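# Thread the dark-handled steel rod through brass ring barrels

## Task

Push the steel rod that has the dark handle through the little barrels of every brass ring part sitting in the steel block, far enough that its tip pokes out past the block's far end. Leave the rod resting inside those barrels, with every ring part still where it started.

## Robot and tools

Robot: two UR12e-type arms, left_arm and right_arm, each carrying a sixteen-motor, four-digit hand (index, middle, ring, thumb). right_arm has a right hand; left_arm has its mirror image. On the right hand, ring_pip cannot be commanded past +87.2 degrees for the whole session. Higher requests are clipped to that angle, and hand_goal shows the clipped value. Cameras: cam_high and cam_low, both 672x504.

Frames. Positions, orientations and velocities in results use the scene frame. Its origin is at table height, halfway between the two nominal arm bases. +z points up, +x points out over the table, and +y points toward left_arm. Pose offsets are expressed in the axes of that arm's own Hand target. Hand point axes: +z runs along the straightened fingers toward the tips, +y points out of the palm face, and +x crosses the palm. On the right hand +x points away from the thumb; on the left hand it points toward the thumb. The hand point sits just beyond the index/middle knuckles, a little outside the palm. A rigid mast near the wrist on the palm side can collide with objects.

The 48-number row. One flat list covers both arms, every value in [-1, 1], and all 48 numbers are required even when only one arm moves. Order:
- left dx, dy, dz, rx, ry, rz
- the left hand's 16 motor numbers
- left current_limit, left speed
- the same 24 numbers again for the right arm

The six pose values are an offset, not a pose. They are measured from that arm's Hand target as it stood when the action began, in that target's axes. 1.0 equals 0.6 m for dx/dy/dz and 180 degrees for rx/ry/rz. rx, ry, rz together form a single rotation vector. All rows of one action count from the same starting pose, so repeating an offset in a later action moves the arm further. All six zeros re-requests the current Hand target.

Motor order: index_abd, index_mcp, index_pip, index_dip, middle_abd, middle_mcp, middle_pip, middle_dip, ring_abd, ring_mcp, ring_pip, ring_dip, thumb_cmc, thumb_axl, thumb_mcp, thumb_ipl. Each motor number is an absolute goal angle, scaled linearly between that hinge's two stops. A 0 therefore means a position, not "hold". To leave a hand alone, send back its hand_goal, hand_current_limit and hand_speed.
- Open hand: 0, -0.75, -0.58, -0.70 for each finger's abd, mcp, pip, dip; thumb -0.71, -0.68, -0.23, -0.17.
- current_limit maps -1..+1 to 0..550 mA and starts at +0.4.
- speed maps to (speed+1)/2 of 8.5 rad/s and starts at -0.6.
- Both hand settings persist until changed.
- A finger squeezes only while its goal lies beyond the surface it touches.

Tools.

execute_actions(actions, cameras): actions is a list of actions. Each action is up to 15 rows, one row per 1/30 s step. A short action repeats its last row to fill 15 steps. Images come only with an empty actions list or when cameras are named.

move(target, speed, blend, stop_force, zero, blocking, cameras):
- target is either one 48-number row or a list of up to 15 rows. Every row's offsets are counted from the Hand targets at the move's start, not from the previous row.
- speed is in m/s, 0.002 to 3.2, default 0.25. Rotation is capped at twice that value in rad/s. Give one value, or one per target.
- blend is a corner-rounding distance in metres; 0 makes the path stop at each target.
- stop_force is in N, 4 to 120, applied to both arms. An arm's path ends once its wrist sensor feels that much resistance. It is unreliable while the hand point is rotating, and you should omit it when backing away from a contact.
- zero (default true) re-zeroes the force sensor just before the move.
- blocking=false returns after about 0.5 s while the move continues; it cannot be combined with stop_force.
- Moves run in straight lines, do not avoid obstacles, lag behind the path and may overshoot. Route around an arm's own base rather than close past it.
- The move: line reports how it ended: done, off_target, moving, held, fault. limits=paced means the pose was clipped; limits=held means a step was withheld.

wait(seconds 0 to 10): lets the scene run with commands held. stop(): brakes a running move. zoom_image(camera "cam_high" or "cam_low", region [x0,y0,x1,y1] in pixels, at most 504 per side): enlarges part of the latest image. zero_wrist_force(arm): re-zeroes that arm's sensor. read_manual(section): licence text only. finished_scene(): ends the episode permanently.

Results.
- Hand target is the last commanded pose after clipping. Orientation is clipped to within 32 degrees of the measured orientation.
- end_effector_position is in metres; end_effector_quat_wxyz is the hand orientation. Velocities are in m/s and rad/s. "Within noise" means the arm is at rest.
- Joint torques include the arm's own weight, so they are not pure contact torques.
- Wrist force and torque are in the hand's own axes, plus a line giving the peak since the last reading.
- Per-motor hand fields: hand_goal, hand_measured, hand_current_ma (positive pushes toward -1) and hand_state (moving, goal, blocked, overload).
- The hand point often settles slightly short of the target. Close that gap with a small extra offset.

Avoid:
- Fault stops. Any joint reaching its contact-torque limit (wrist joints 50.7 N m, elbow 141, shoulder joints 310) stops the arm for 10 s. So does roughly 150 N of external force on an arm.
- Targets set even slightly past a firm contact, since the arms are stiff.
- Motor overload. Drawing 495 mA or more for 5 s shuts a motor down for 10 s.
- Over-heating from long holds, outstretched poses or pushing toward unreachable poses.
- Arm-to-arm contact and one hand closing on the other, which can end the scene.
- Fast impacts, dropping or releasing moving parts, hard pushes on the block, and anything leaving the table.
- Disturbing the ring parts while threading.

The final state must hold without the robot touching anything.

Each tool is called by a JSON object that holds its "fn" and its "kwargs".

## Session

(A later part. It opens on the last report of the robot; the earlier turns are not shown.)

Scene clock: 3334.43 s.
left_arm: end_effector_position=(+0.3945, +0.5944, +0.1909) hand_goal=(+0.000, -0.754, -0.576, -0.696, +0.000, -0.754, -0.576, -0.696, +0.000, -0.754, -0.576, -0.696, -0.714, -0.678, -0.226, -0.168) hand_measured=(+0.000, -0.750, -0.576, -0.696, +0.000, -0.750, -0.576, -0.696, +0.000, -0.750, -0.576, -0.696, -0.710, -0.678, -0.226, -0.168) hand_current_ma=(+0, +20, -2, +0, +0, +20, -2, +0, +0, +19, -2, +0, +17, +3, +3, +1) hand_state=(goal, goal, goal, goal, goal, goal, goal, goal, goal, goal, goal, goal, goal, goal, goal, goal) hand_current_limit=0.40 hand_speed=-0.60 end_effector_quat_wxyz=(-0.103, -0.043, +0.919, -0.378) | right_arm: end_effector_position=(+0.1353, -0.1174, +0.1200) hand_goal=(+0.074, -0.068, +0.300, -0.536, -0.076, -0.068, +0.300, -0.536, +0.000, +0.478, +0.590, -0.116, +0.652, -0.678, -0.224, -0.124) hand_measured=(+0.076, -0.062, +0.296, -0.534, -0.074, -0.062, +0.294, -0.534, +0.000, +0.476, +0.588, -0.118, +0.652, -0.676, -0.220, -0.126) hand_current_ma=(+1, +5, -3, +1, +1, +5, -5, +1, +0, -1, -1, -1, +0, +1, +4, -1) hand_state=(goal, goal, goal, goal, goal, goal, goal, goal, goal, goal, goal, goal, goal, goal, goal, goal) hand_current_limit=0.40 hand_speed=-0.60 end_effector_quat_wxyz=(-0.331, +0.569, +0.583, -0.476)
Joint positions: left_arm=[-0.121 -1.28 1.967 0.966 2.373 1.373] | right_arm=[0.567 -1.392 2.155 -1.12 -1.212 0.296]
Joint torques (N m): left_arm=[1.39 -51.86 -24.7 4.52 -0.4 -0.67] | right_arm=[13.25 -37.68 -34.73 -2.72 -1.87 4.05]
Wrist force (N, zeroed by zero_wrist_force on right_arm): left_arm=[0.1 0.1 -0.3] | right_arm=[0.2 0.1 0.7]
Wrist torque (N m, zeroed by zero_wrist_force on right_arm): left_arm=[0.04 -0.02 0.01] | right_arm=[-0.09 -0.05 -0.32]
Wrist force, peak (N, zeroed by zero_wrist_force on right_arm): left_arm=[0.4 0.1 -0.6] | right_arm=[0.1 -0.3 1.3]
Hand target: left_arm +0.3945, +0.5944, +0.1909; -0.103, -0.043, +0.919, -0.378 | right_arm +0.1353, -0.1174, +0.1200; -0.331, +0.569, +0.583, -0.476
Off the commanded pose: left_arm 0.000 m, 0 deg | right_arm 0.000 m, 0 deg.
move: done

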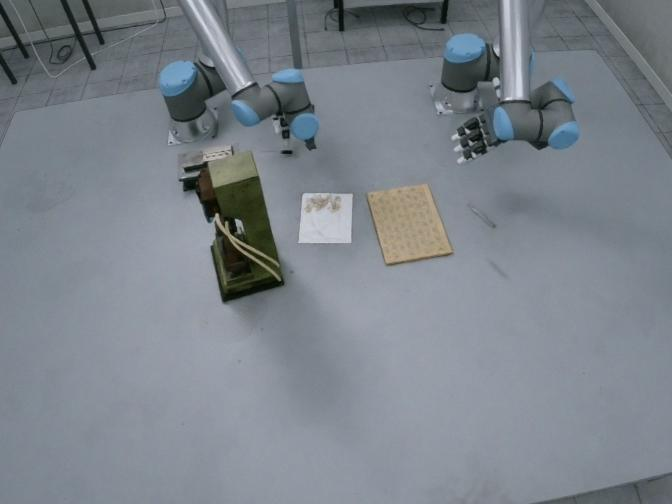

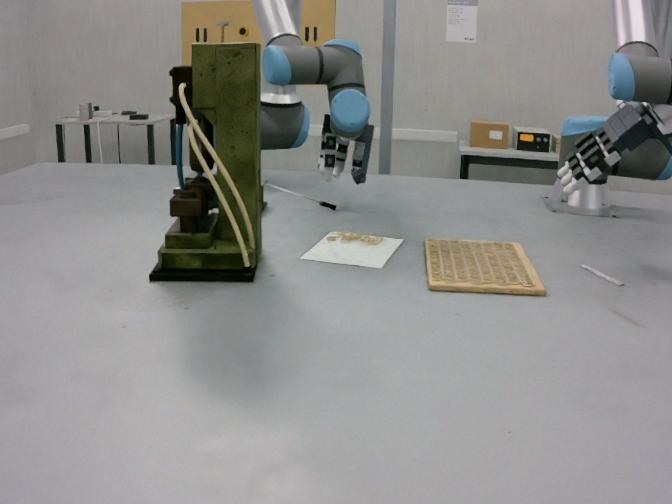

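{"fn": "move", "kwargs": {"target": [0,0,0,0,0,0,0,-0.754,-0.576,-0.696,0,-0.754,-0.576,-0.696,0,-0.754,-0.576,-0.696,-0.714,-0.678,-0.226,-0.168,0.4,-0.6,0.01555,0.09322,0.03258,0,0,0,0.075,-0.0685,0.2993,-0.5362,-0.075,-0.0685,0.2993,-0.5362,0,0.479,0.591,-0.116,0.653,-0.678,-0.2247,-0.1243,0.4,-0.6], "speed": 0.05, "stop_force": 5, "cameras": ["cam_high", "cam_low"]}}

{"fn": "zoom_image", "kwargs": {"camera": "cam_low", "region": [255, 160, 355, 220]}}

{"fn": "zoom_image", "kwargs": {"camera": "cam_high", "region": [245, 120, 325, 168]}}

Scene clock: 3349.23 s.
left_arm: end_effector_position=(+0.3945, +0.5944, +0.1909) hand_goal=(+0.000, -0.754, -0.576, -0.696, +0.000, -0.754, -0.576, -0.696, +0.000, -0.754, -0.576, -0.696, -0.714, -0.678, -0.226, -0.168) hand_measured=(+0.000, -0.750, -0.576, -0.696, +0.000, -0.750, -0.576, -0.696, +0.000, -0.750, -0.576, -0.696, -0.710, -0.678, -0.226, -0.168) hand_current_ma=(+0, +20, -2, +0, +0, +20, -2, +0, +0, +19, -2, +0, +17, +3, +3, +1) hand_state=(goal, goal, goal, goal, goal, goal, goal, goal, goal, goal, goal, goal, goal, goal, goal, goal) hand_current_limit=0.40 hand_speed=-0.60 end_effector_quat_wxyz=(-0.103, -0.043, +0.919, -0.378) | right_arm: end_effector_position=(+0.1354, -0.1174, +0.0600) hand_goal=(+0.074, -0.068, +0.300, -0.536, -0.076, -0.068, +0.300, -0.536, +0.000, +0.478, +0.590, -0.116, +0.652, -0.678, -0.224, -0.124) hand_measured=(+0.076, -0.062, +0.296, -0.534, -0.074, -0.062, +0.294, -0.534, +0.000, +0.476, +0.588, -0.118, +0.652, -0.676, -0.220, -0.126) hand_current_ma=(+1, +5, -3, +1, +1, +5, -4, +1, +0, -1, -1, -1, +0, +1, +4, -1) hand_state=(goal, goal, goal, goal, goal, goal, goal, goal, goal, goal, goal, goal, goal, goal, goal, goal) hand_current_limit=0.40 hand_speed=-0.60 end_effector_quat_wxyz=(-0.331, +0.569, +0.583, -0.476)
Joint positions: left_arm=[-0.121 -1.28 1.967 0.966 2.373 1.373] | right_arm=[0.567 -1.304 2.191 -1.244 -1.212 0.296]
Joint torques (N m): left_arm=[3.4 -50.32 -23.72 5.12 -0.16 -0.81] | right_arm=[-0.31 -39.96 -17.59 -2.61 0.28 -0.3]
Wrist force (N, zeroed by zero_wrist_force on right_arm): left_arm=[0.2 0.2 -0.4] | right_arm=[0.3 0.1 0.5]
Wrist torque (N m, zeroed by zero_wrist_force on right_arm): left_arm=[0.07 -0.04 0.01] | right_arm=[-0.08 -0.05 -0.31]
Wrist force, peak (N, zeroed by zero_wrist_force on right_arm): left_arm=[0.1 0.0 -0.8] | right_arm=[0.6 0.6 1.2]
Hand target: left_arm +0.3945, +0.5944, +0.1909; -0.103, -0.043, +0.919, -0.378 | right_arm +0.1354, -0.1174, +0.0600; -0.331, +0.569, +0.583, -0.476
Off the commanded pose: left_arm 0.000 m, 0 deg | right_arm 0.000 m, 0 deg.
move: done

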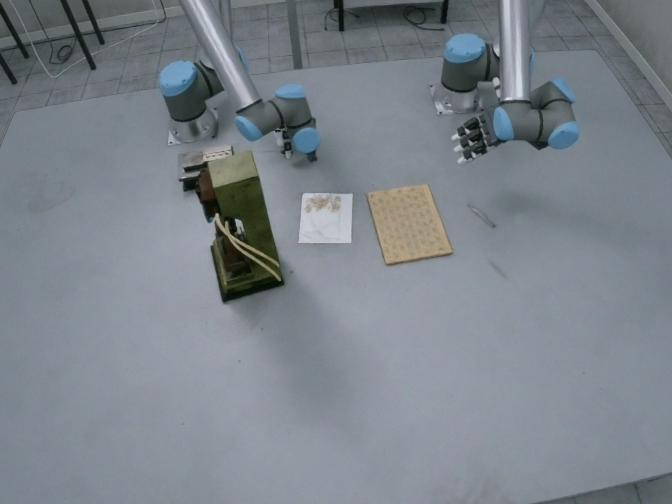

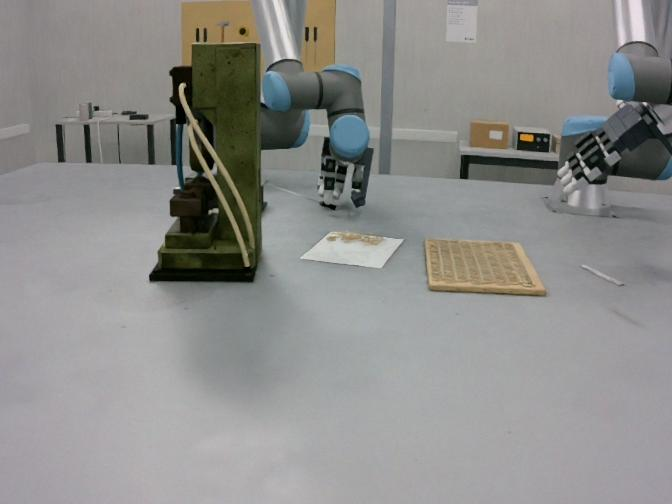

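Scaled by 5.040.

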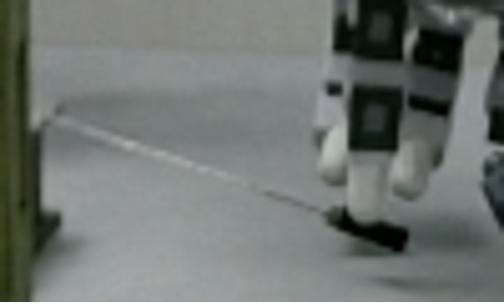

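Scaled by 6.300.

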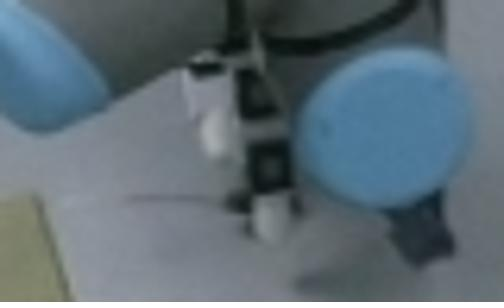

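{"fn": "move", "kwargs": {"target": [0,0,0,0,0,0,0,-0.754,-0.576,-0.696,0,-0.754,-0.576,-0.696,0,-0.754,-0.576,-0.696,-0.714,-0.678,-0.226,-0.168,0.4,-0.6,0.00446,0.02672,0.00934,0,0,0,0.075,-0.0685,0.2993,-0.5362,-0.075,-0.0685,0.2993,-0.5362,0,0.479,0.591,-0.116,0.653,-0.678,-0.2247,-0.1243,0.4,-0.6], "speed": 0.015, "stop_force": 4, "cameras": ["cam_high", "cam_low"]}}

{"fn": "zoom_image", "kwargs": {"camera": "cam_low", "region": [255, 160, 355, 220]}}

{"fn": "zoom_image", "kwargs": {"camera": "cam_high", "region": [245, 120, 325, 168]}}

Scene clock: 3361.40 s.
left_arm: end_effector_position=(+0.3945, +0.5944, +0.1909) hand_goal=(+0.000, -0.754, -0.576, -0.696, +0.000, -0.754, -0.576, -0.696, +0.000, -0.754, -0.576, -0.696, -0.714, -0.678, -0.226, -0.168) hand_measured=(+0.000, -0.750, -0.576, -0.696, +0.000, -0.750, -0.576, -0.696, +0.000, -0.750, -0.576, -0.696, -0.710, -0.678, -0.226, -0.168) hand_current_ma=(+0, +20, -2, +0, +0, +20, -2, +0, +0, +19, -2, +0, +17, +3, +3, +1) hand_state=(goal, goal, goal, goal, goal, goal, goal, goal, goal, goal, goal, goal, goal, goal, goal, goal) hand_current_limit=0.40 hand_speed=-0.60 end_effector_quat_wxyz=(-0.103, -0.043, +0.919, -0.378) | right_arm: end_effector_position=(+0.1354, -0.1174, +0.0428) hand_goal=(+0.074, -0.068, +0.300, -0.536, -0.076, -0.068, +0.300, -0.536, +0.000, +0.478, +0.590, -0.116, +0.652, -0.678, -0.224, -0.124) hand_measured=(+0.076, -0.062, +0.296, -0.534, -0.074, -0.062, +0.294, -0.534, +0.000, +0.476, +0.588, -0.118, +0.652, -0.676, -0.220, -0.126) hand_current_ma=(+1, +5, -3, +1, +1, +5, -4, +1, +0, -1, -1, -1, +0, +1, +4, -1) hand_state=(goal, goal, goal, goal, goal, goal, goal, goal, goal, goal, goal, goal, goal, goal, goal, goal) hand_current_limit=0.40 hand_speed=-0.60 end_effector_quat_wxyz=(-0.331, +0.569, +0.583, -0.476)
Joint positions: left_arm=[-0.121 -1.28 1.967 0.966 2.373 1.373] | right_arm=[0.567 -1.277 2.2 -1.28 -1.212 0.296]
Joint torques (N m): left_arm=[-1.14 -51.37 -24.6 4.62 0.06 -0.73] | right_arm=[-10.17 -41.4 -16.53 -2.56 -1.61 0.38]
Wrist force (N, zeroed by zero_wrist_force on right_arm): left_arm=[0.3 0.0 -0.5] | right_arm=[0.6 -0.3 0.7]
Wrist torque (N m, zeroed by zero_wrist_force on right_arm): left_arm=[0.05 -0.05 0.03] | right_arm=[-0.14 -0.09 -0.30]
Wrist force, peak (N, zeroed by zero_wrist_force on right_arm): left_arm=[0.3 0.2 -0.7] | right_arm=[0.5 0.1 1.3]
Hand target: left_arm +0.3945, +0.5944, +0.1909; -0.103, -0.043, +0.919, -0.378 | right_arm +0.1354, -0.1174, +0.0428; -0.331, +0.569, +0.583, -0.476
Off the commanded pose: left_arm 0.000 m, 0 deg | right_arm 0.000 m, 0 deg.
move: done

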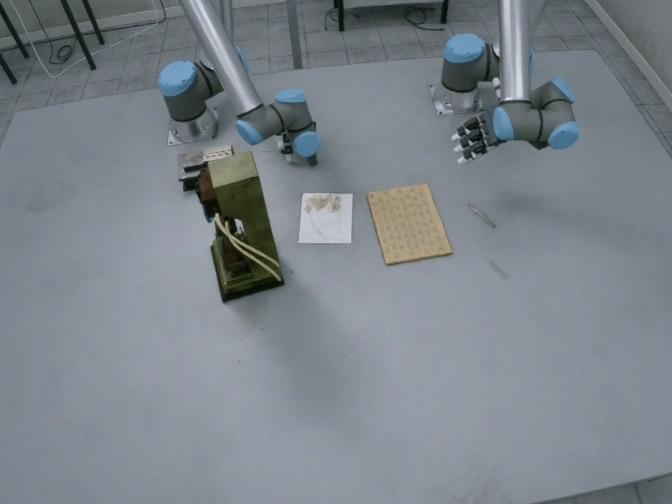

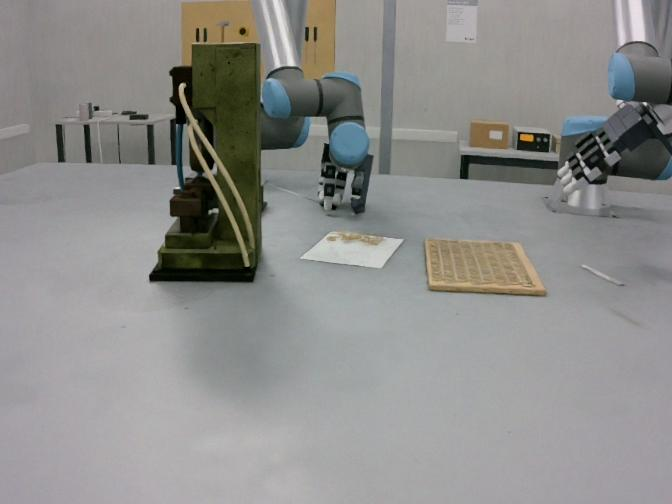

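Scaled by 5.040.

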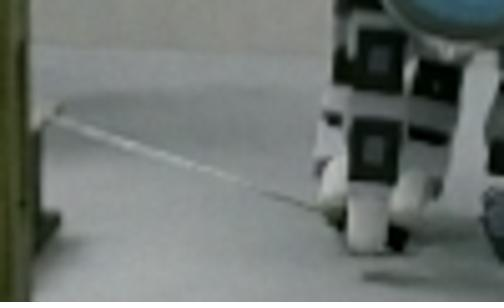

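Scaled by 6.300.

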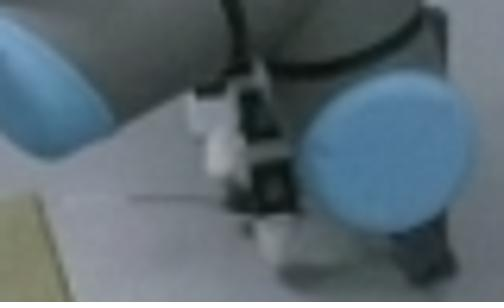

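{"fn": "move", "kwargs": {"target": [0,0,0,0,0,0,0,-0.754,-0.576,-0.696,0,-0.754,-0.576,-0.696,0,-0.754,-0.576,-0.696,-0.714,-0.678,-0.226,-0.168,0.4,-0.6,0,0,0,0,0,0,0.075,0.274,-0.0657,-0.4783,-0.075,0.274,-0.0657,-0.4783,0,0.479,0.591,-0.116,0.653,-0.678,0.0,-0.146,0.7,-0.93], "speed": 0.015, "cameras": ["cam_high", "cam_low"]}}

{"fn": "zoom_image", "kwargs": {"camera": "cam_low", "region": [255, 160, 355, 220]}}

{"fn": "zoom_image", "kwargs": {"camera": "cam_high", "region": [245, 120, 325, 168]}}

Scene clock: 3376.87 s.
left_arm: end_effector_position=(+0.3945, +0.5944, +0.1909) hand_goal=(+0.000, -0.754, -0.576, -0.696, +0.000, -0.754, -0.576, -0.696, +0.000, -0.754, -0.576, -0.696, -0.714, -0.678, -0.226, -0.168) hand_measured=(+0.000, -0.750, -0.576, -0.696, +0.000, -0.750, -0.576, -0.696, +0.000, -0.750, -0.576, -0.696, -0.710, -0.678, -0.226, -0.168) hand_current_ma=(+0, +20, -2, +0, +0, +20, -2, +0, +0, +19, -2, +0, +17, +3, +3, +1) hand_state=(goal, goal, goal, goal, goal, goal, goal, goal, goal, goal, goal, goal, goal, goal, goal, goal) hand_current_limit=0.40 hand_speed=-0.60 end_effector_quat_wxyz=(-0.103, -0.043, +0.919, -0.378) | right_arm: end_effector_position=(+0.1354, -0.1174, +0.0428) hand_goal=(+0.074, +0.274, -0.066, -0.478, -0.076, +0.274, -0.066, -0.478, +0.000, +0.478, +0.590, -0.116, +0.652, -0.678, +0.000, -0.146) hand_measured=(+0.068, +0.232, -0.040, -0.464, -0.078, +0.188, +0.000, -0.452, +0.000, +0.476, +0.588, -0.118, +0.656, -0.676, -0.036, -0.164) hand_current_ma=(-5, -84, +37, +15, +0, -244, +151, +38, +0, -1, -1, -1, +3, +1, -90, -36) hand_state=(goal, blocked, blocked, goal, goal, blocked, blocked, blocked, goal, goal, goal, goal, goal, goal, blocked, goal) hand_current_limit=0.70 hand_speed=-0.93 end_effector_quat_wxyz=(-0.331, +0.569, +0.583, -0.476)
Joint positions: left_arm=[-0.121 -1.28 1.967 0.966 2.373 1.373] | right_arm=[0.567 -1.277 2.2 -1.28 -1.212 0.296]
Joint torques (N m): left_arm=[0.21 -51.42 -23.86 4.99 -0.37 -0.48] | right_arm=[-9.98 -40.97 -18.5 -2.39 -1.74 -2.82]
Wrist force (N, zeroed by zero_wrist_force on right_arm): left_arm=[0.0 0.0 -0.4] | right_arm=[-0.5 -16.3 3.5]
Wrist torque (N m, zeroed by zero_wrist_force on right_arm): left_arm=[0.04 -0.01 0.00] | right_arm=[-0.56 -0.05 -0.42]
Wrist force, peak (N, zeroed by zero_wrist_force on right_arm): left_arm=[0.6 0.0 -0.5] | right_arm=[-0.5 -16.3 3.5]
Hand target: left_arm +0.3945, +0.5944, +0.1909; -0.103, -0.043, +0.919, -0.378 | right_arm +0.1354, -0.1174, +0.0428; -0.331, +0.569, +0.583, -0.476
Off the commanded pose: left_arm 0.000 m, 0 deg | right_arm 0.000 m, 0 deg.
move: done

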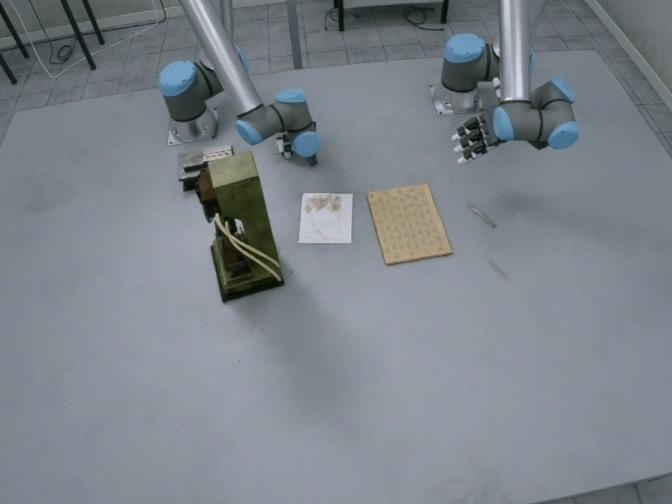

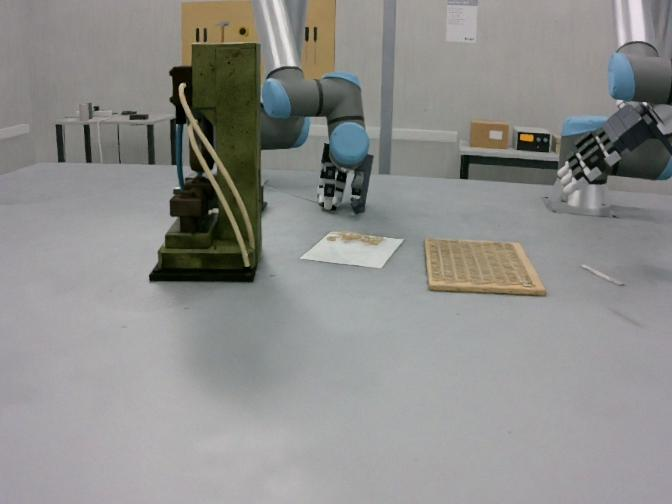

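Scaled by 5.040.

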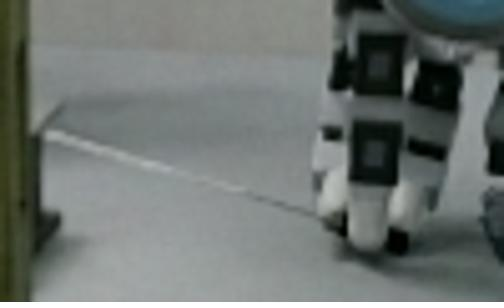

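Scaled by 6.300.

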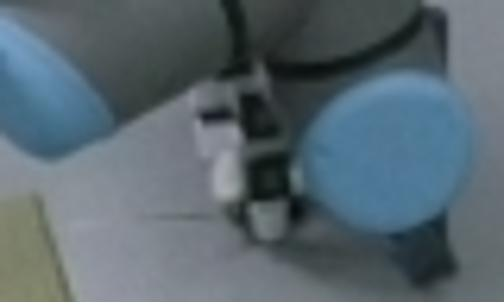

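{"fn": "move", "kwargs": {"target": [0,0,0,0,0,0,0,-0.754,-0.576,-0.696,0,-0.754,-0.576,-0.696,0,-0.754,-0.576,-0.696,-0.714,-0.678,-0.226,-0.168,0.4,-0.6,-0.001037,-0.006215,-0.002172,0,0,0,0.075,0.274,-0.0657,-0.4783,-0.075,0.274,-0.0657,-0.4783,0,0.479,0.591,-0.116,0.653,-0.678,0.0,-0.146,0.7,-0.93], "speed": 0.01, "cameras": ["cam_high", "cam_low"]}}

{"fn": "zoom_image", "kwargs": {"camera": "cam_low", "region": [255, 160, 355, 220]}}

{"fn": "zoom_image", "kwargs": {"camera": "cam_high", "region": [245, 120, 325, 168]}}

Scene clock: 3387.97 s.
left_arm: end_effector_position=(+0.3945, +0.5944, +0.1909) hand_goal=(+0.000, -0.754, -0.576, -0.696, +0.000, -0.754, -0.576, -0.696, +0.000, -0.754, -0.576, -0.696, -0.714, -0.678, -0.226, -0.168) hand_measured=(+0.000, -0.750, -0.576, -0.696, +0.000, -0.750, -0.576, -0.696, +0.000, -0.750, -0.576, -0.696, -0.710, -0.678, -0.226, -0.168) hand_current_ma=(+0, +20, -2, +0, +0, +20, -2, +0, +0, +19, -2, +0, +17, +3, +3, +1) hand_state=(goal, goal, goal, goal, goal, goal, goal, goal, goal, goal, goal, goal, goal, goal, goal, goal) hand_current_limit=0.40 hand_speed=-0.60 end_effector_quat_wxyz=(-0.103, -0.043, +0.919, -0.378) | right_arm: end_effector_position=(+0.1354, -0.1174, +0.0466) hand_goal=(+0.074, +0.274, -0.066, -0.478, -0.076, +0.274, -0.066, -0.478, +0.000, +0.478, +0.590, -0.116, +0.652, -0.678, +0.000, -0.146) hand_measured=(+0.064, +0.244, -0.076, -0.482, -0.070, +0.240, -0.074, -0.480, +0.000, +0.476, +0.588, -0.118, +0.654, -0.676, -0.036, -0.164) hand_current_ma=(-8, -50, -8, -2, +3, -64, -7, -1, +0, -1, -1, -1, +1, +1, -91, -38) hand_state=(goal, blocked, goal, goal, goal, blocked, goal, goal, goal, goal, goal, goal, goal, goal, blocked, goal) hand_current_limit=0.70 hand_speed=-0.93 end_effector_quat_wxyz=(-0.331, +0.569, +0.583, -0.476)
Joint positions: left_arm=[-0.121 -1.28 1.967 0.966 2.373 1.373] | right_arm=[0.567 -1.283 2.198 -1.272 -1.212 0.296]
Joint torques (N m): left_arm=[-0.13 -50.33 -24.82 4.55 -0.56 -0.63] | right_arm=[-8.49 -68.39 -29.48 3.38 -1.26 -2.39]
Wrist force (N, zeroed by zero_wrist_force on right_arm): left_arm=[0.1 0.0 -0.4] | right_arm=[0.1 0.0 0.5]
Wrist torque (N m, zeroed by zero_wrist_force on right_arm): left_arm=[0.03 -0.02 0.01] | right_arm=[-0.07 -0.02 -0.34]
Wrist force, peak (N, zeroed by zero_wrist_force on right_arm): left_arm=[0.5 -0.1 -0.6] | right_arm=[-0.4 -16.5 3.9]
Hand target: left_arm +0.3945, +0.5944, +0.1909; -0.103, -0.043, +0.919, -0.378 | right_arm +0.1354, -0.1174, +0.0468; -0.331, +0.569, +0.583, -0.476
Off the commanded pose: left_arm 0.000 m, 0 deg | right_arm 0.000 m, 0 deg.
move: done

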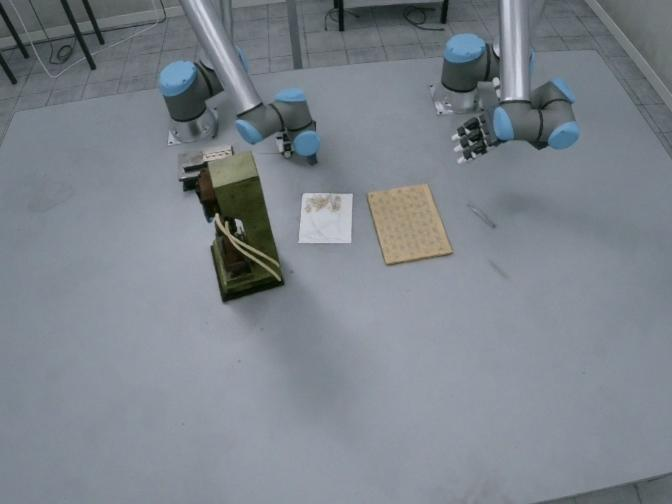

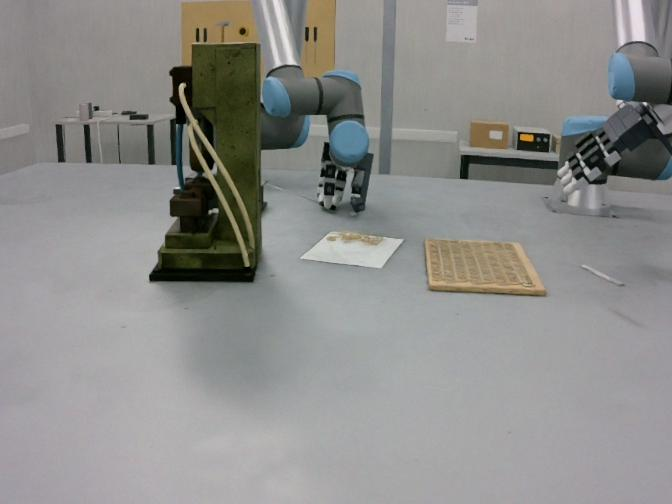

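Scaled by 5.040.

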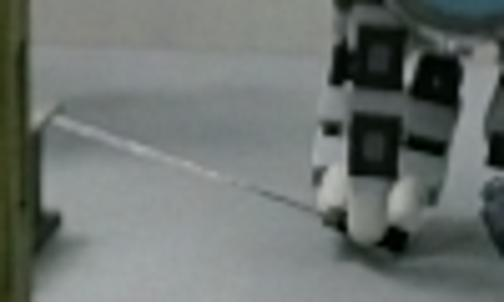

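Scaled by 6.300.

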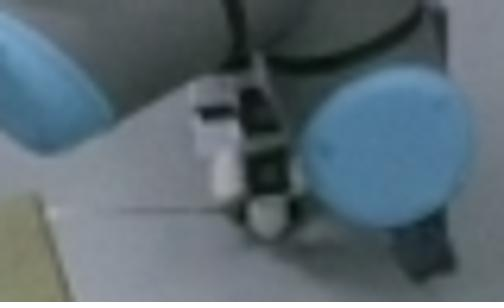

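{"fn": "move", "kwargs": {"target": [[0,0,0,0,0,0,0,-0.754,-0.576,-0.696,0,-0.754,-0.576,-0.696,0,-0.754,-0.576,-0.696,-0.714,-0.678,-0.226,-0.168,0.4,-0.6,0,0,0,0,0,0,0.075,0.3,-0.0657,-0.4783,-0.075,0.3,-0.0657,-0.4783,0,0.479,0.591,-0.116,0.653,-0.678,0.05,-0.146,0.7,-0.95],[0,0,0,0,0,0,0,-0.754,-0.576,-0.696,0,-0.754,-0.576,-0.696,0,-0.754,-0.576,-0.696,-0.714,-0.678,-0.226,-0.168,0.4,-0.6,-0.01037,-0.06215,-0.02172,0,0,0,0.075,0.3,-0.0657,-0.4783,-0.075,0.3,-0.0657,-0.4783,0,0.479,0.591,-0.116,0.653,-0.678,0.05,-0.146,0.7,-0.95]], "speed": 0.03, "cameras": ["cam_high", "cam_low"]}}

{"fn": "zoom_image", "kwargs": {"camera": "cam_low", "region": [255, 150, 355, 210]}}

{"fn": "zoom_image", "kwargs": {"camera": "cam_high", "region": [225, 120, 305, 168]}}

Scene clock: 3399.07 s.
left_arm: end_effector_position=(+0.3945, +0.5944, +0.1909) hand_goal=(+0.000, -0.754, -0.576, -0.696, +0.000, -0.754, -0.576, -0.696, +0.000, -0.754, -0.576, -0.696, -0.714, -0.678, -0.226, -0.168) hand_measured=(+0.000, -0.750, -0.576, -0.696, +0.000, -0.750, -0.576, -0.696, +0.000, -0.750, -0.576, -0.696, -0.710, -0.678, -0.226, -0.168) hand_current_ma=(+0, +20, -2, +0, +0, +20, -2, +0, +0, +19, -2, +0, +17, +3, +3, +1) hand_state=(goal, goal, goal, goal, goal, goal, goal, goal, goal, goal, goal, goal, goal, goal, goal, goal) hand_current_limit=0.40 hand_speed=-0.60 end_effector_quat_wxyz=(-0.103, -0.043, +0.919, -0.378) | right_arm: end_effector_position=(+0.1354, -0.1174, +0.0866) hand_goal=(+0.074, +0.300, -0.066, -0.478, -0.076, +0.300, -0.066, -0.478, +0.000, +0.478, +0.590, -0.116, +0.652, -0.678, +0.050, -0.146) hand_measured=(+0.064, +0.244, -0.080, -0.484, -0.068, +0.252, -0.082, -0.482, +0.000, +0.476, +0.588, -0.118, +0.652, -0.678, -0.032, -0.166) hand_current_ma=(-8, -128, -17, -5, +6, -106, -18, -3, +0, -1, -1, -1, +0, +0, -303, -43) hand_state=(goal, blocked, goal, goal, goal, blocked, goal, goal, goal, goal, goal, goal, goal, goal, blocked, blocked) hand_current_limit=0.70 hand_speed=-0.95 end_effector_quat_wxyz=(-0.331, +0.569, +0.583, -0.476)
Joint positions: left_arm=[-0.121 -1.28 1.967 0.966 2.373 1.373] | right_arm=[0.567 -1.345 2.176 -1.189 -1.212 0.296]
Joint torques (N m): left_arm=[0.58 -51.44 -23.97 4.4 -0.62 -1.18] | right_arm=[11.17 -62.33 -32.06 2.76 0.75 3.53]
Wrist force (N, zeroed by zero_wrist_force on right_arm): left_arm=[0.1 0.0 -0.5] | right_arm=[0.3 0.1 0.3]
Wrist torque (N m, zeroed by zero_wrist_force on right_arm): left_arm=[0.05 -0.03 0.01] | right_arm=[-0.03 -0.04 -0.32]
Wrist force, peak (N, zeroed by zero_wrist_force on right_arm): left_arm=[0.2 -0.1 -0.8] | right_arm=[-0.2 -0.1 1.2]
Hand target: left_arm +0.3945, +0.5944, +0.1909; -0.103, -0.043, +0.919, -0.378 | right_arm +0.1354, -0.1174, +0.0868; -0.331, +0.569, +0.583, -0.476
Off the commanded pose: left_arm 0.000 m, 0 deg | right_arm 0.000 m, 0 deg.
move: done

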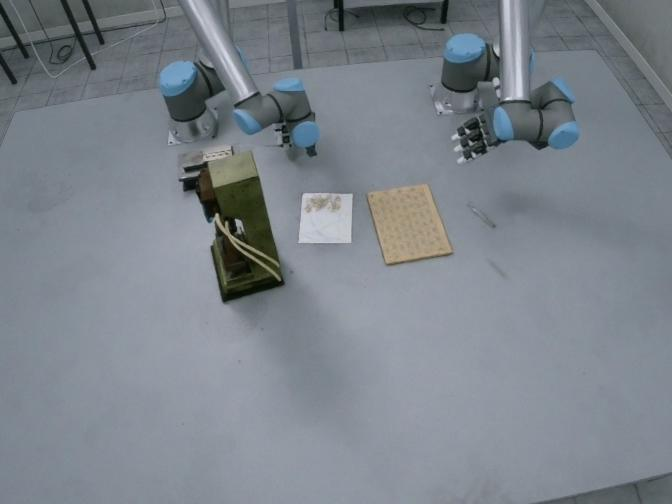

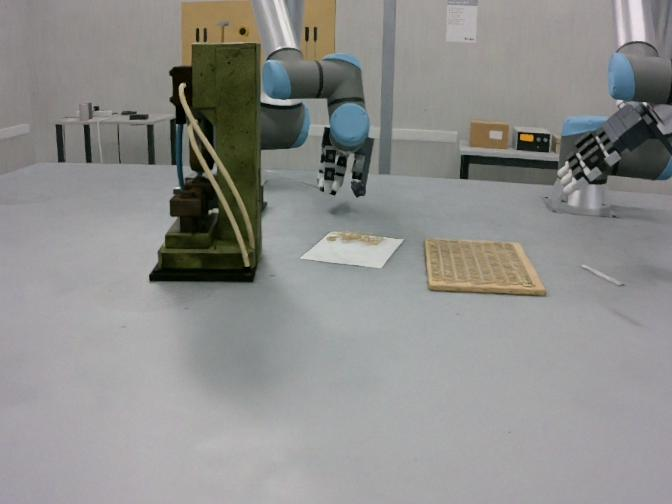

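Scaled by 5.040.

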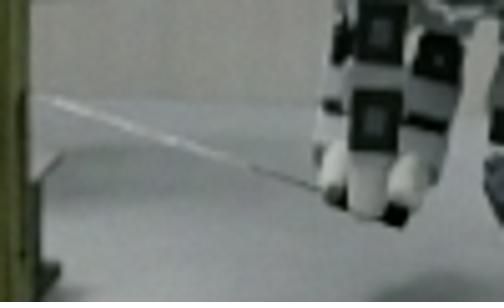

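Scaled by 6.300.

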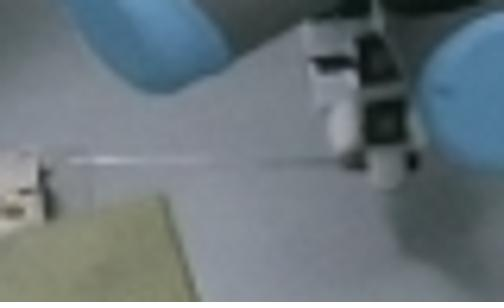

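{"fn": "move", "kwargs": {"target": [[0,0,0,0,0,0,0,-0.754,-0.576,-0.696,0,-0.754,-0.576,-0.696,0,-0.754,-0.576,-0.696,-0.714,-0.678,-0.226,-0.168,0.4,-0.6,-0.01425,-0.08545,-0.02987,0,0,0,0.075,0.3,-0.0657,-0.4783,-0.075,0.3,-0.0657,-0.4783,0,0.479,0.591,-0.116,0.653,-0.678,0.05,-0.146,0.7,-0.95],[0,0,0,0,0,0,0,-0.754,-0.576,-0.696,0,-0.754,-0.576,-0.696,0,-0.754,-0.576,-0.696,-0.714,-0.678,-0.226,-0.168,0.4,-0.6,-0.00198,-0.0683,-0.06938,-0.01328,0.05282,-0.08603,0.075,0.3,-0.0657,-0.4783,-0.075,0.3,-0.0657,-0.4783,0,0.479,0.591,-0.116,0.653,-0.678,0.05,-0.146,0.7,-0.95]], "speed": 0.06, "cameras": ["cam_high", "cam_low"]}}

{"fn": "zoom_image", "kwargs": {"camera": "cam_low", "region": [255, 150, 355, 210]}}

{"fn": "zoom_image", "kwargs": {"camera": "cam_high", "region": [225, 120, 305, 168]}}

Scene clock: 3430.97 s.
left_arm: end_effector_position=(+0.3945, +0.5944, +0.1909) hand_goal=(+0.000, -0.754, -0.576, -0.696, +0.000, -0.754, -0.576, -0.696, +0.000, -0.754, -0.576, -0.696, -0.714, -0.678, -0.226, -0.168) hand_measured=(+0.000, -0.750, -0.576, -0.696, +0.000, -0.750, -0.576, -0.696, +0.000, -0.750, -0.576, -0.696, -0.710, -0.678, -0.226, -0.168) hand_current_ma=(+0, +20, -2, +0, +0, +20, -2, +0, +0, +19, -2, +0, +17, +3, +3, +1) hand_state=(goal, goal, goal, goal, goal, goal, goal, goal, goal, goal, goal, goal, goal, goal, goal, goal) hand_current_limit=0.40 hand_speed=-0.60 end_effector_quat_wxyz=(-0.103, -0.043, +0.919, -0.378) | right_arm: end_effector_position=(+0.1598, -0.1070, +0.1388) hand_goal=(+0.074, +0.300, -0.066, -0.478, -0.076, +0.300, -0.066, -0.478, +0.000, +0.478, +0.590, -0.116, +0.652, -0.678, +0.050, -0.146) hand_measured=(+0.064, +0.244, -0.082, -0.484, -0.068, +0.252, -0.082, -0.482, +0.000, +0.476, +0.588, -0.118, +0.652, -0.678, -0.032, -0.166) hand_current_ma=(-8, -128, -18, -6, +6, -106, -18, -3, +0, -1, -1, -1, +0, +0, -302, -43) hand_state=(goal, blocked, goal, goal, goal, blocked, goal, goal, goal, goal, goal, goal, goal, goal, blocked, blocked) hand_current_limit=0.70 hand_speed=-0.95 end_effector_quat_wxyz=(-0.427, +0.529, +0.635, -0.367)
Joint positions: left_arm=[-0.121 -1.28 1.967 0.966 2.373 1.373] | right_arm=[0.461 -1.476 2.181 -1.117 -1.154 0.009]
Joint torques (N m): left_arm=[3.03 -52.54 -24.49 4.85 -0.52 -0.81] | right_arm=[-11.49 -57.55 -23.47 -2.85 1.71 -2.96]
Wrist force (N, zeroed by zero_wrist_force on right_arm): left_arm=[0.0 -0.1 -0.5] | right_arm=[0.0 -0.3 0.8]
Wrist torque (N m, zeroed by zero_wrist_force on right_arm): left_arm=[0.03 -0.01 0.01] | right_arm=[-0.12 0.02 0.05]
Wrist force, peak (N, zeroed by zero_wrist_force on right_arm): left_arm=[0.0 -0.3 -0.8] | right_arm=[-0.1 -0.4 1.1]
Hand target: left_arm +0.3945, +0.5944, +0.1909; -0.103, -0.043, +0.919, -0.378 | right_arm +0.1599, -0.1069, +0.1388; -0.427, +0.529, +0.635, -0.367
Off the commanded pose: left_arm 0.000 m, 0 deg | right_arm 0.000 m, 0 deg.
move: done

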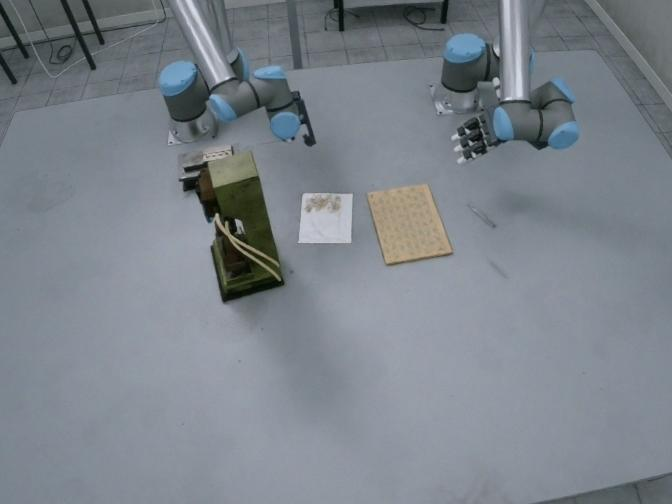

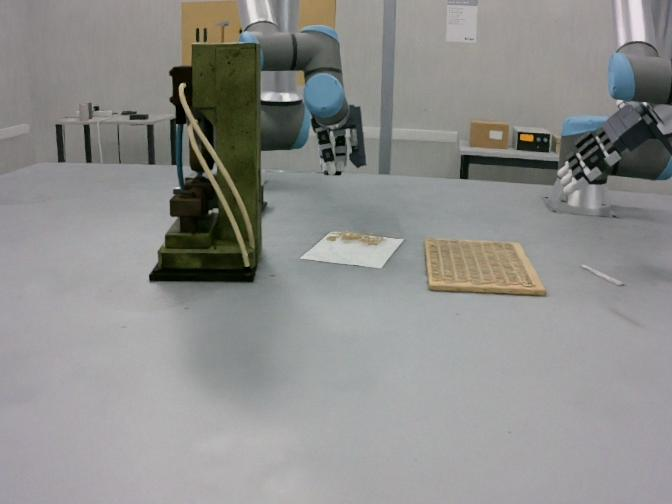

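Scaled by 5.040.

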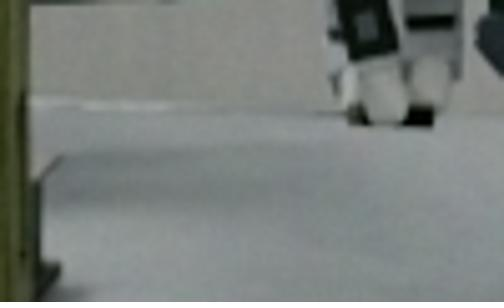

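Scaled by 6.300.

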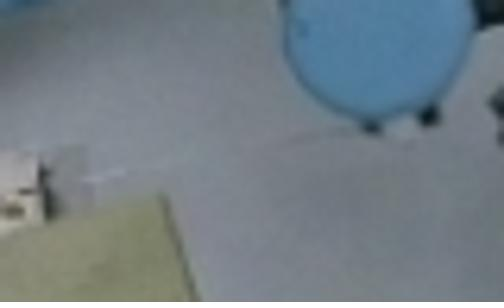

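{"fn": "zoom_image", "kwargs": {"camera": "cam_high", "region": [228, 138, 258, 158]}}

{"fn": "zoom_image", "kwargs": {"camera": "cam_high", "region": [255, 130, 295, 156]}}

{"fn": "zoom_image", "kwargs": {"camera": "cam_low", "region": [256, 160, 346, 184]}}

Scaled by 16.800.

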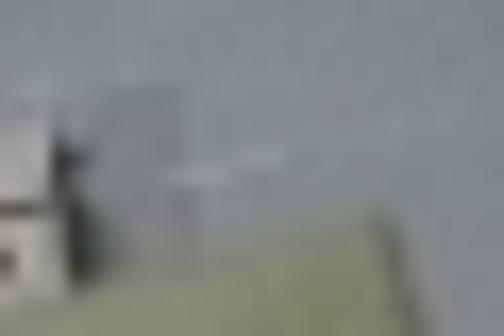

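Scaled by 12.600.

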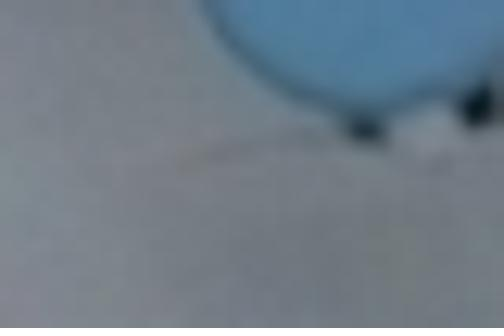

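Scaled by 5.600.

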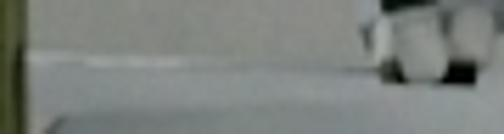

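{"fn": "move", "kwargs": {"target": [0,0,0,0,0,0,0,-0.754,-0.576,-0.696,0,-0.754,-0.576,-0.696,0,-0.754,-0.576,-0.696,-0.714,-0.678,-0.226,-0.168,0.4,-0.6,0.005,0.0006,0.0007,-0.00328,0.01804,0.00123,0.075,0.3,-0.0657,-0.4783,-0.075,0.3,-0.0657,-0.4783,0,0.479,0.591,-0.116,0.653,-0.678,0.05,-0.146,0.7,-0.95], "speed": 0.05, "cameras": ["cam_high", "cam_low"]}}

{"fn": "zoom_image", "kwargs": {"camera": "cam_low", "region": [256, 160, 346, 184]}}

{"fn": "zoom_image", "kwargs": {"camera": "cam_high", "region": [228, 138, 258, 158]}}

{"fn": "zoom_image", "kwargs": {"camera": "cam_high", "region": [255, 130, 295, 156]}}

Scene clock: 3488.67 s.
left_arm: end_effector_position=(+0.3945, +0.5944, +0.1909) hand_goal=(+0.000, -0.754, -0.576, -0.696, +0.000, -0.754, -0.576, -0.696, +0.000, -0.754, -0.576, -0.696, -0.714, -0.678, -0.226, -0.168) hand_measured=(+0.000, -0.750, -0.576, -0.696, +0.000, -0.750, -0.576, -0.696, +0.000, -0.750, -0.576, -0.696, -0.710, -0.678, -0.226, -0.168) hand_current_ma=(+0, +20, -2, +0, +0, +20, -2, +0, +0, +19, -2, +0, +17, +3, +3, +1) hand_state=(goal, goal, goal, goal, goal, goal, goal, goal, goal, goal, goal, goal, goal, goal, goal, goal) hand_current_limit=0.40 hand_speed=-0.60 end_effector_quat_wxyz=(-0.103, -0.043, +0.919, -0.378) | right_arm: end_effector_position=(+0.1594, -0.1040, +0.1388) hand_goal=(+0.074, +0.300, -0.066, -0.478, -0.076, +0.300, -0.066, -0.478, +0.000, +0.478, +0.590, -0.116, +0.652, -0.678, +0.050, -0.146) hand_measured=(+0.064, +0.244, -0.082, -0.484, -0.068, +0.252, -0.082, -0.482, +0.000, +0.476, +0.588, -0.118, +0.652, -0.678, -0.032, -0.166) hand_current_ma=(-8, -128, -18, -6, +6, -106, -18, -3, +0, -1, -1, -1, +0, +0, -302, -43) hand_state=(goal, blocked, goal, goal, goal, blocked, goal, goal, goal, goal, goal, goal, goal, goal, blocked, blocked) hand_current_limit=0.70 hand_speed=-0.95 end_effector_quat_wxyz=(-0.441, +0.543, +0.623, -0.349)
Joint positions: left_arm=[-0.121 -1.28 1.967 0.966 2.373 1.373] | right_arm=[0.443 -1.49 2.196 -1.128 -1.114 0.01]
Joint torques (N m): left_arm=[0.32 -51.99 -24.09 4.75 0.1 -0.98] | right_arm=[-11.96 -54.88 -22.91 -2.74 2.2 3.72]
Wrist force (N, zeroed by zero_wrist_force on right_arm): left_arm=[0.0 0.0 -0.4] | right_arm=[-0.1 -0.1 0.6]
Wrist torque (N m, zeroed by zero_wrist_force on right_arm): left_arm=[0.04 -0.01 0.01] | right_arm=[-0.10 0.06 -0.23]
Wrist force, peak (N, zeroed by zero_wrist_force on right_arm): left_arm=[0.3 0.0 -0.8] | right_arm=[-0.1 -0.2 1.2]
Hand target: left_arm +0.3945, +0.5944, +0.1909; -0.103, -0.043, +0.919, -0.378 | right_arm +0.1594, -0.1039, +0.1388; -0.441, +0.543, +0.623, -0.349
Off the commanded pose: left_arm 0.000 m, 0 deg | right_arm 0.000 m, 0 deg.
move: done

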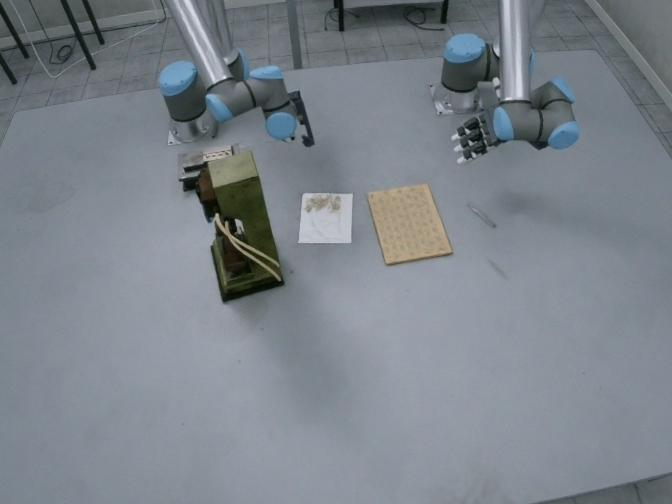

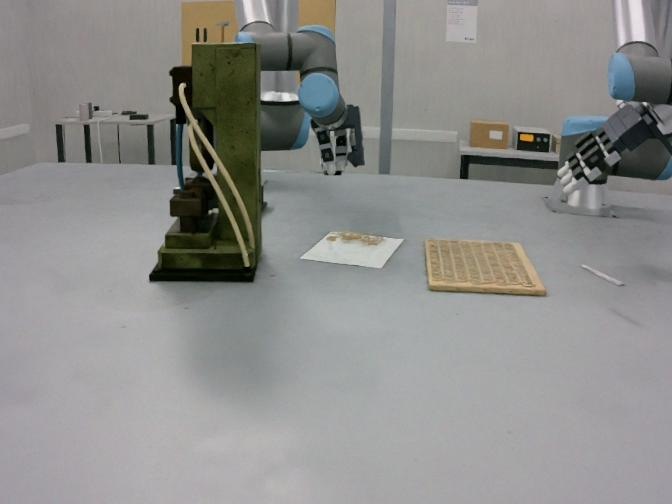

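Scaled by 5.600.

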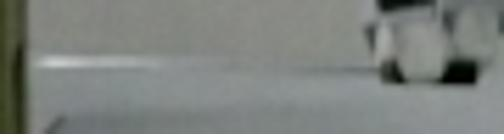

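Scaled by 16.800.

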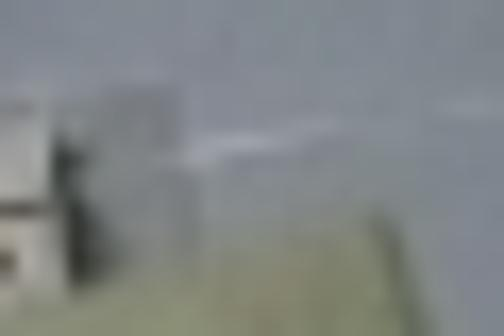

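Scaled by 12.600.

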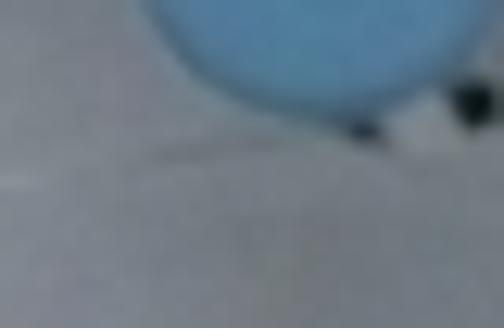

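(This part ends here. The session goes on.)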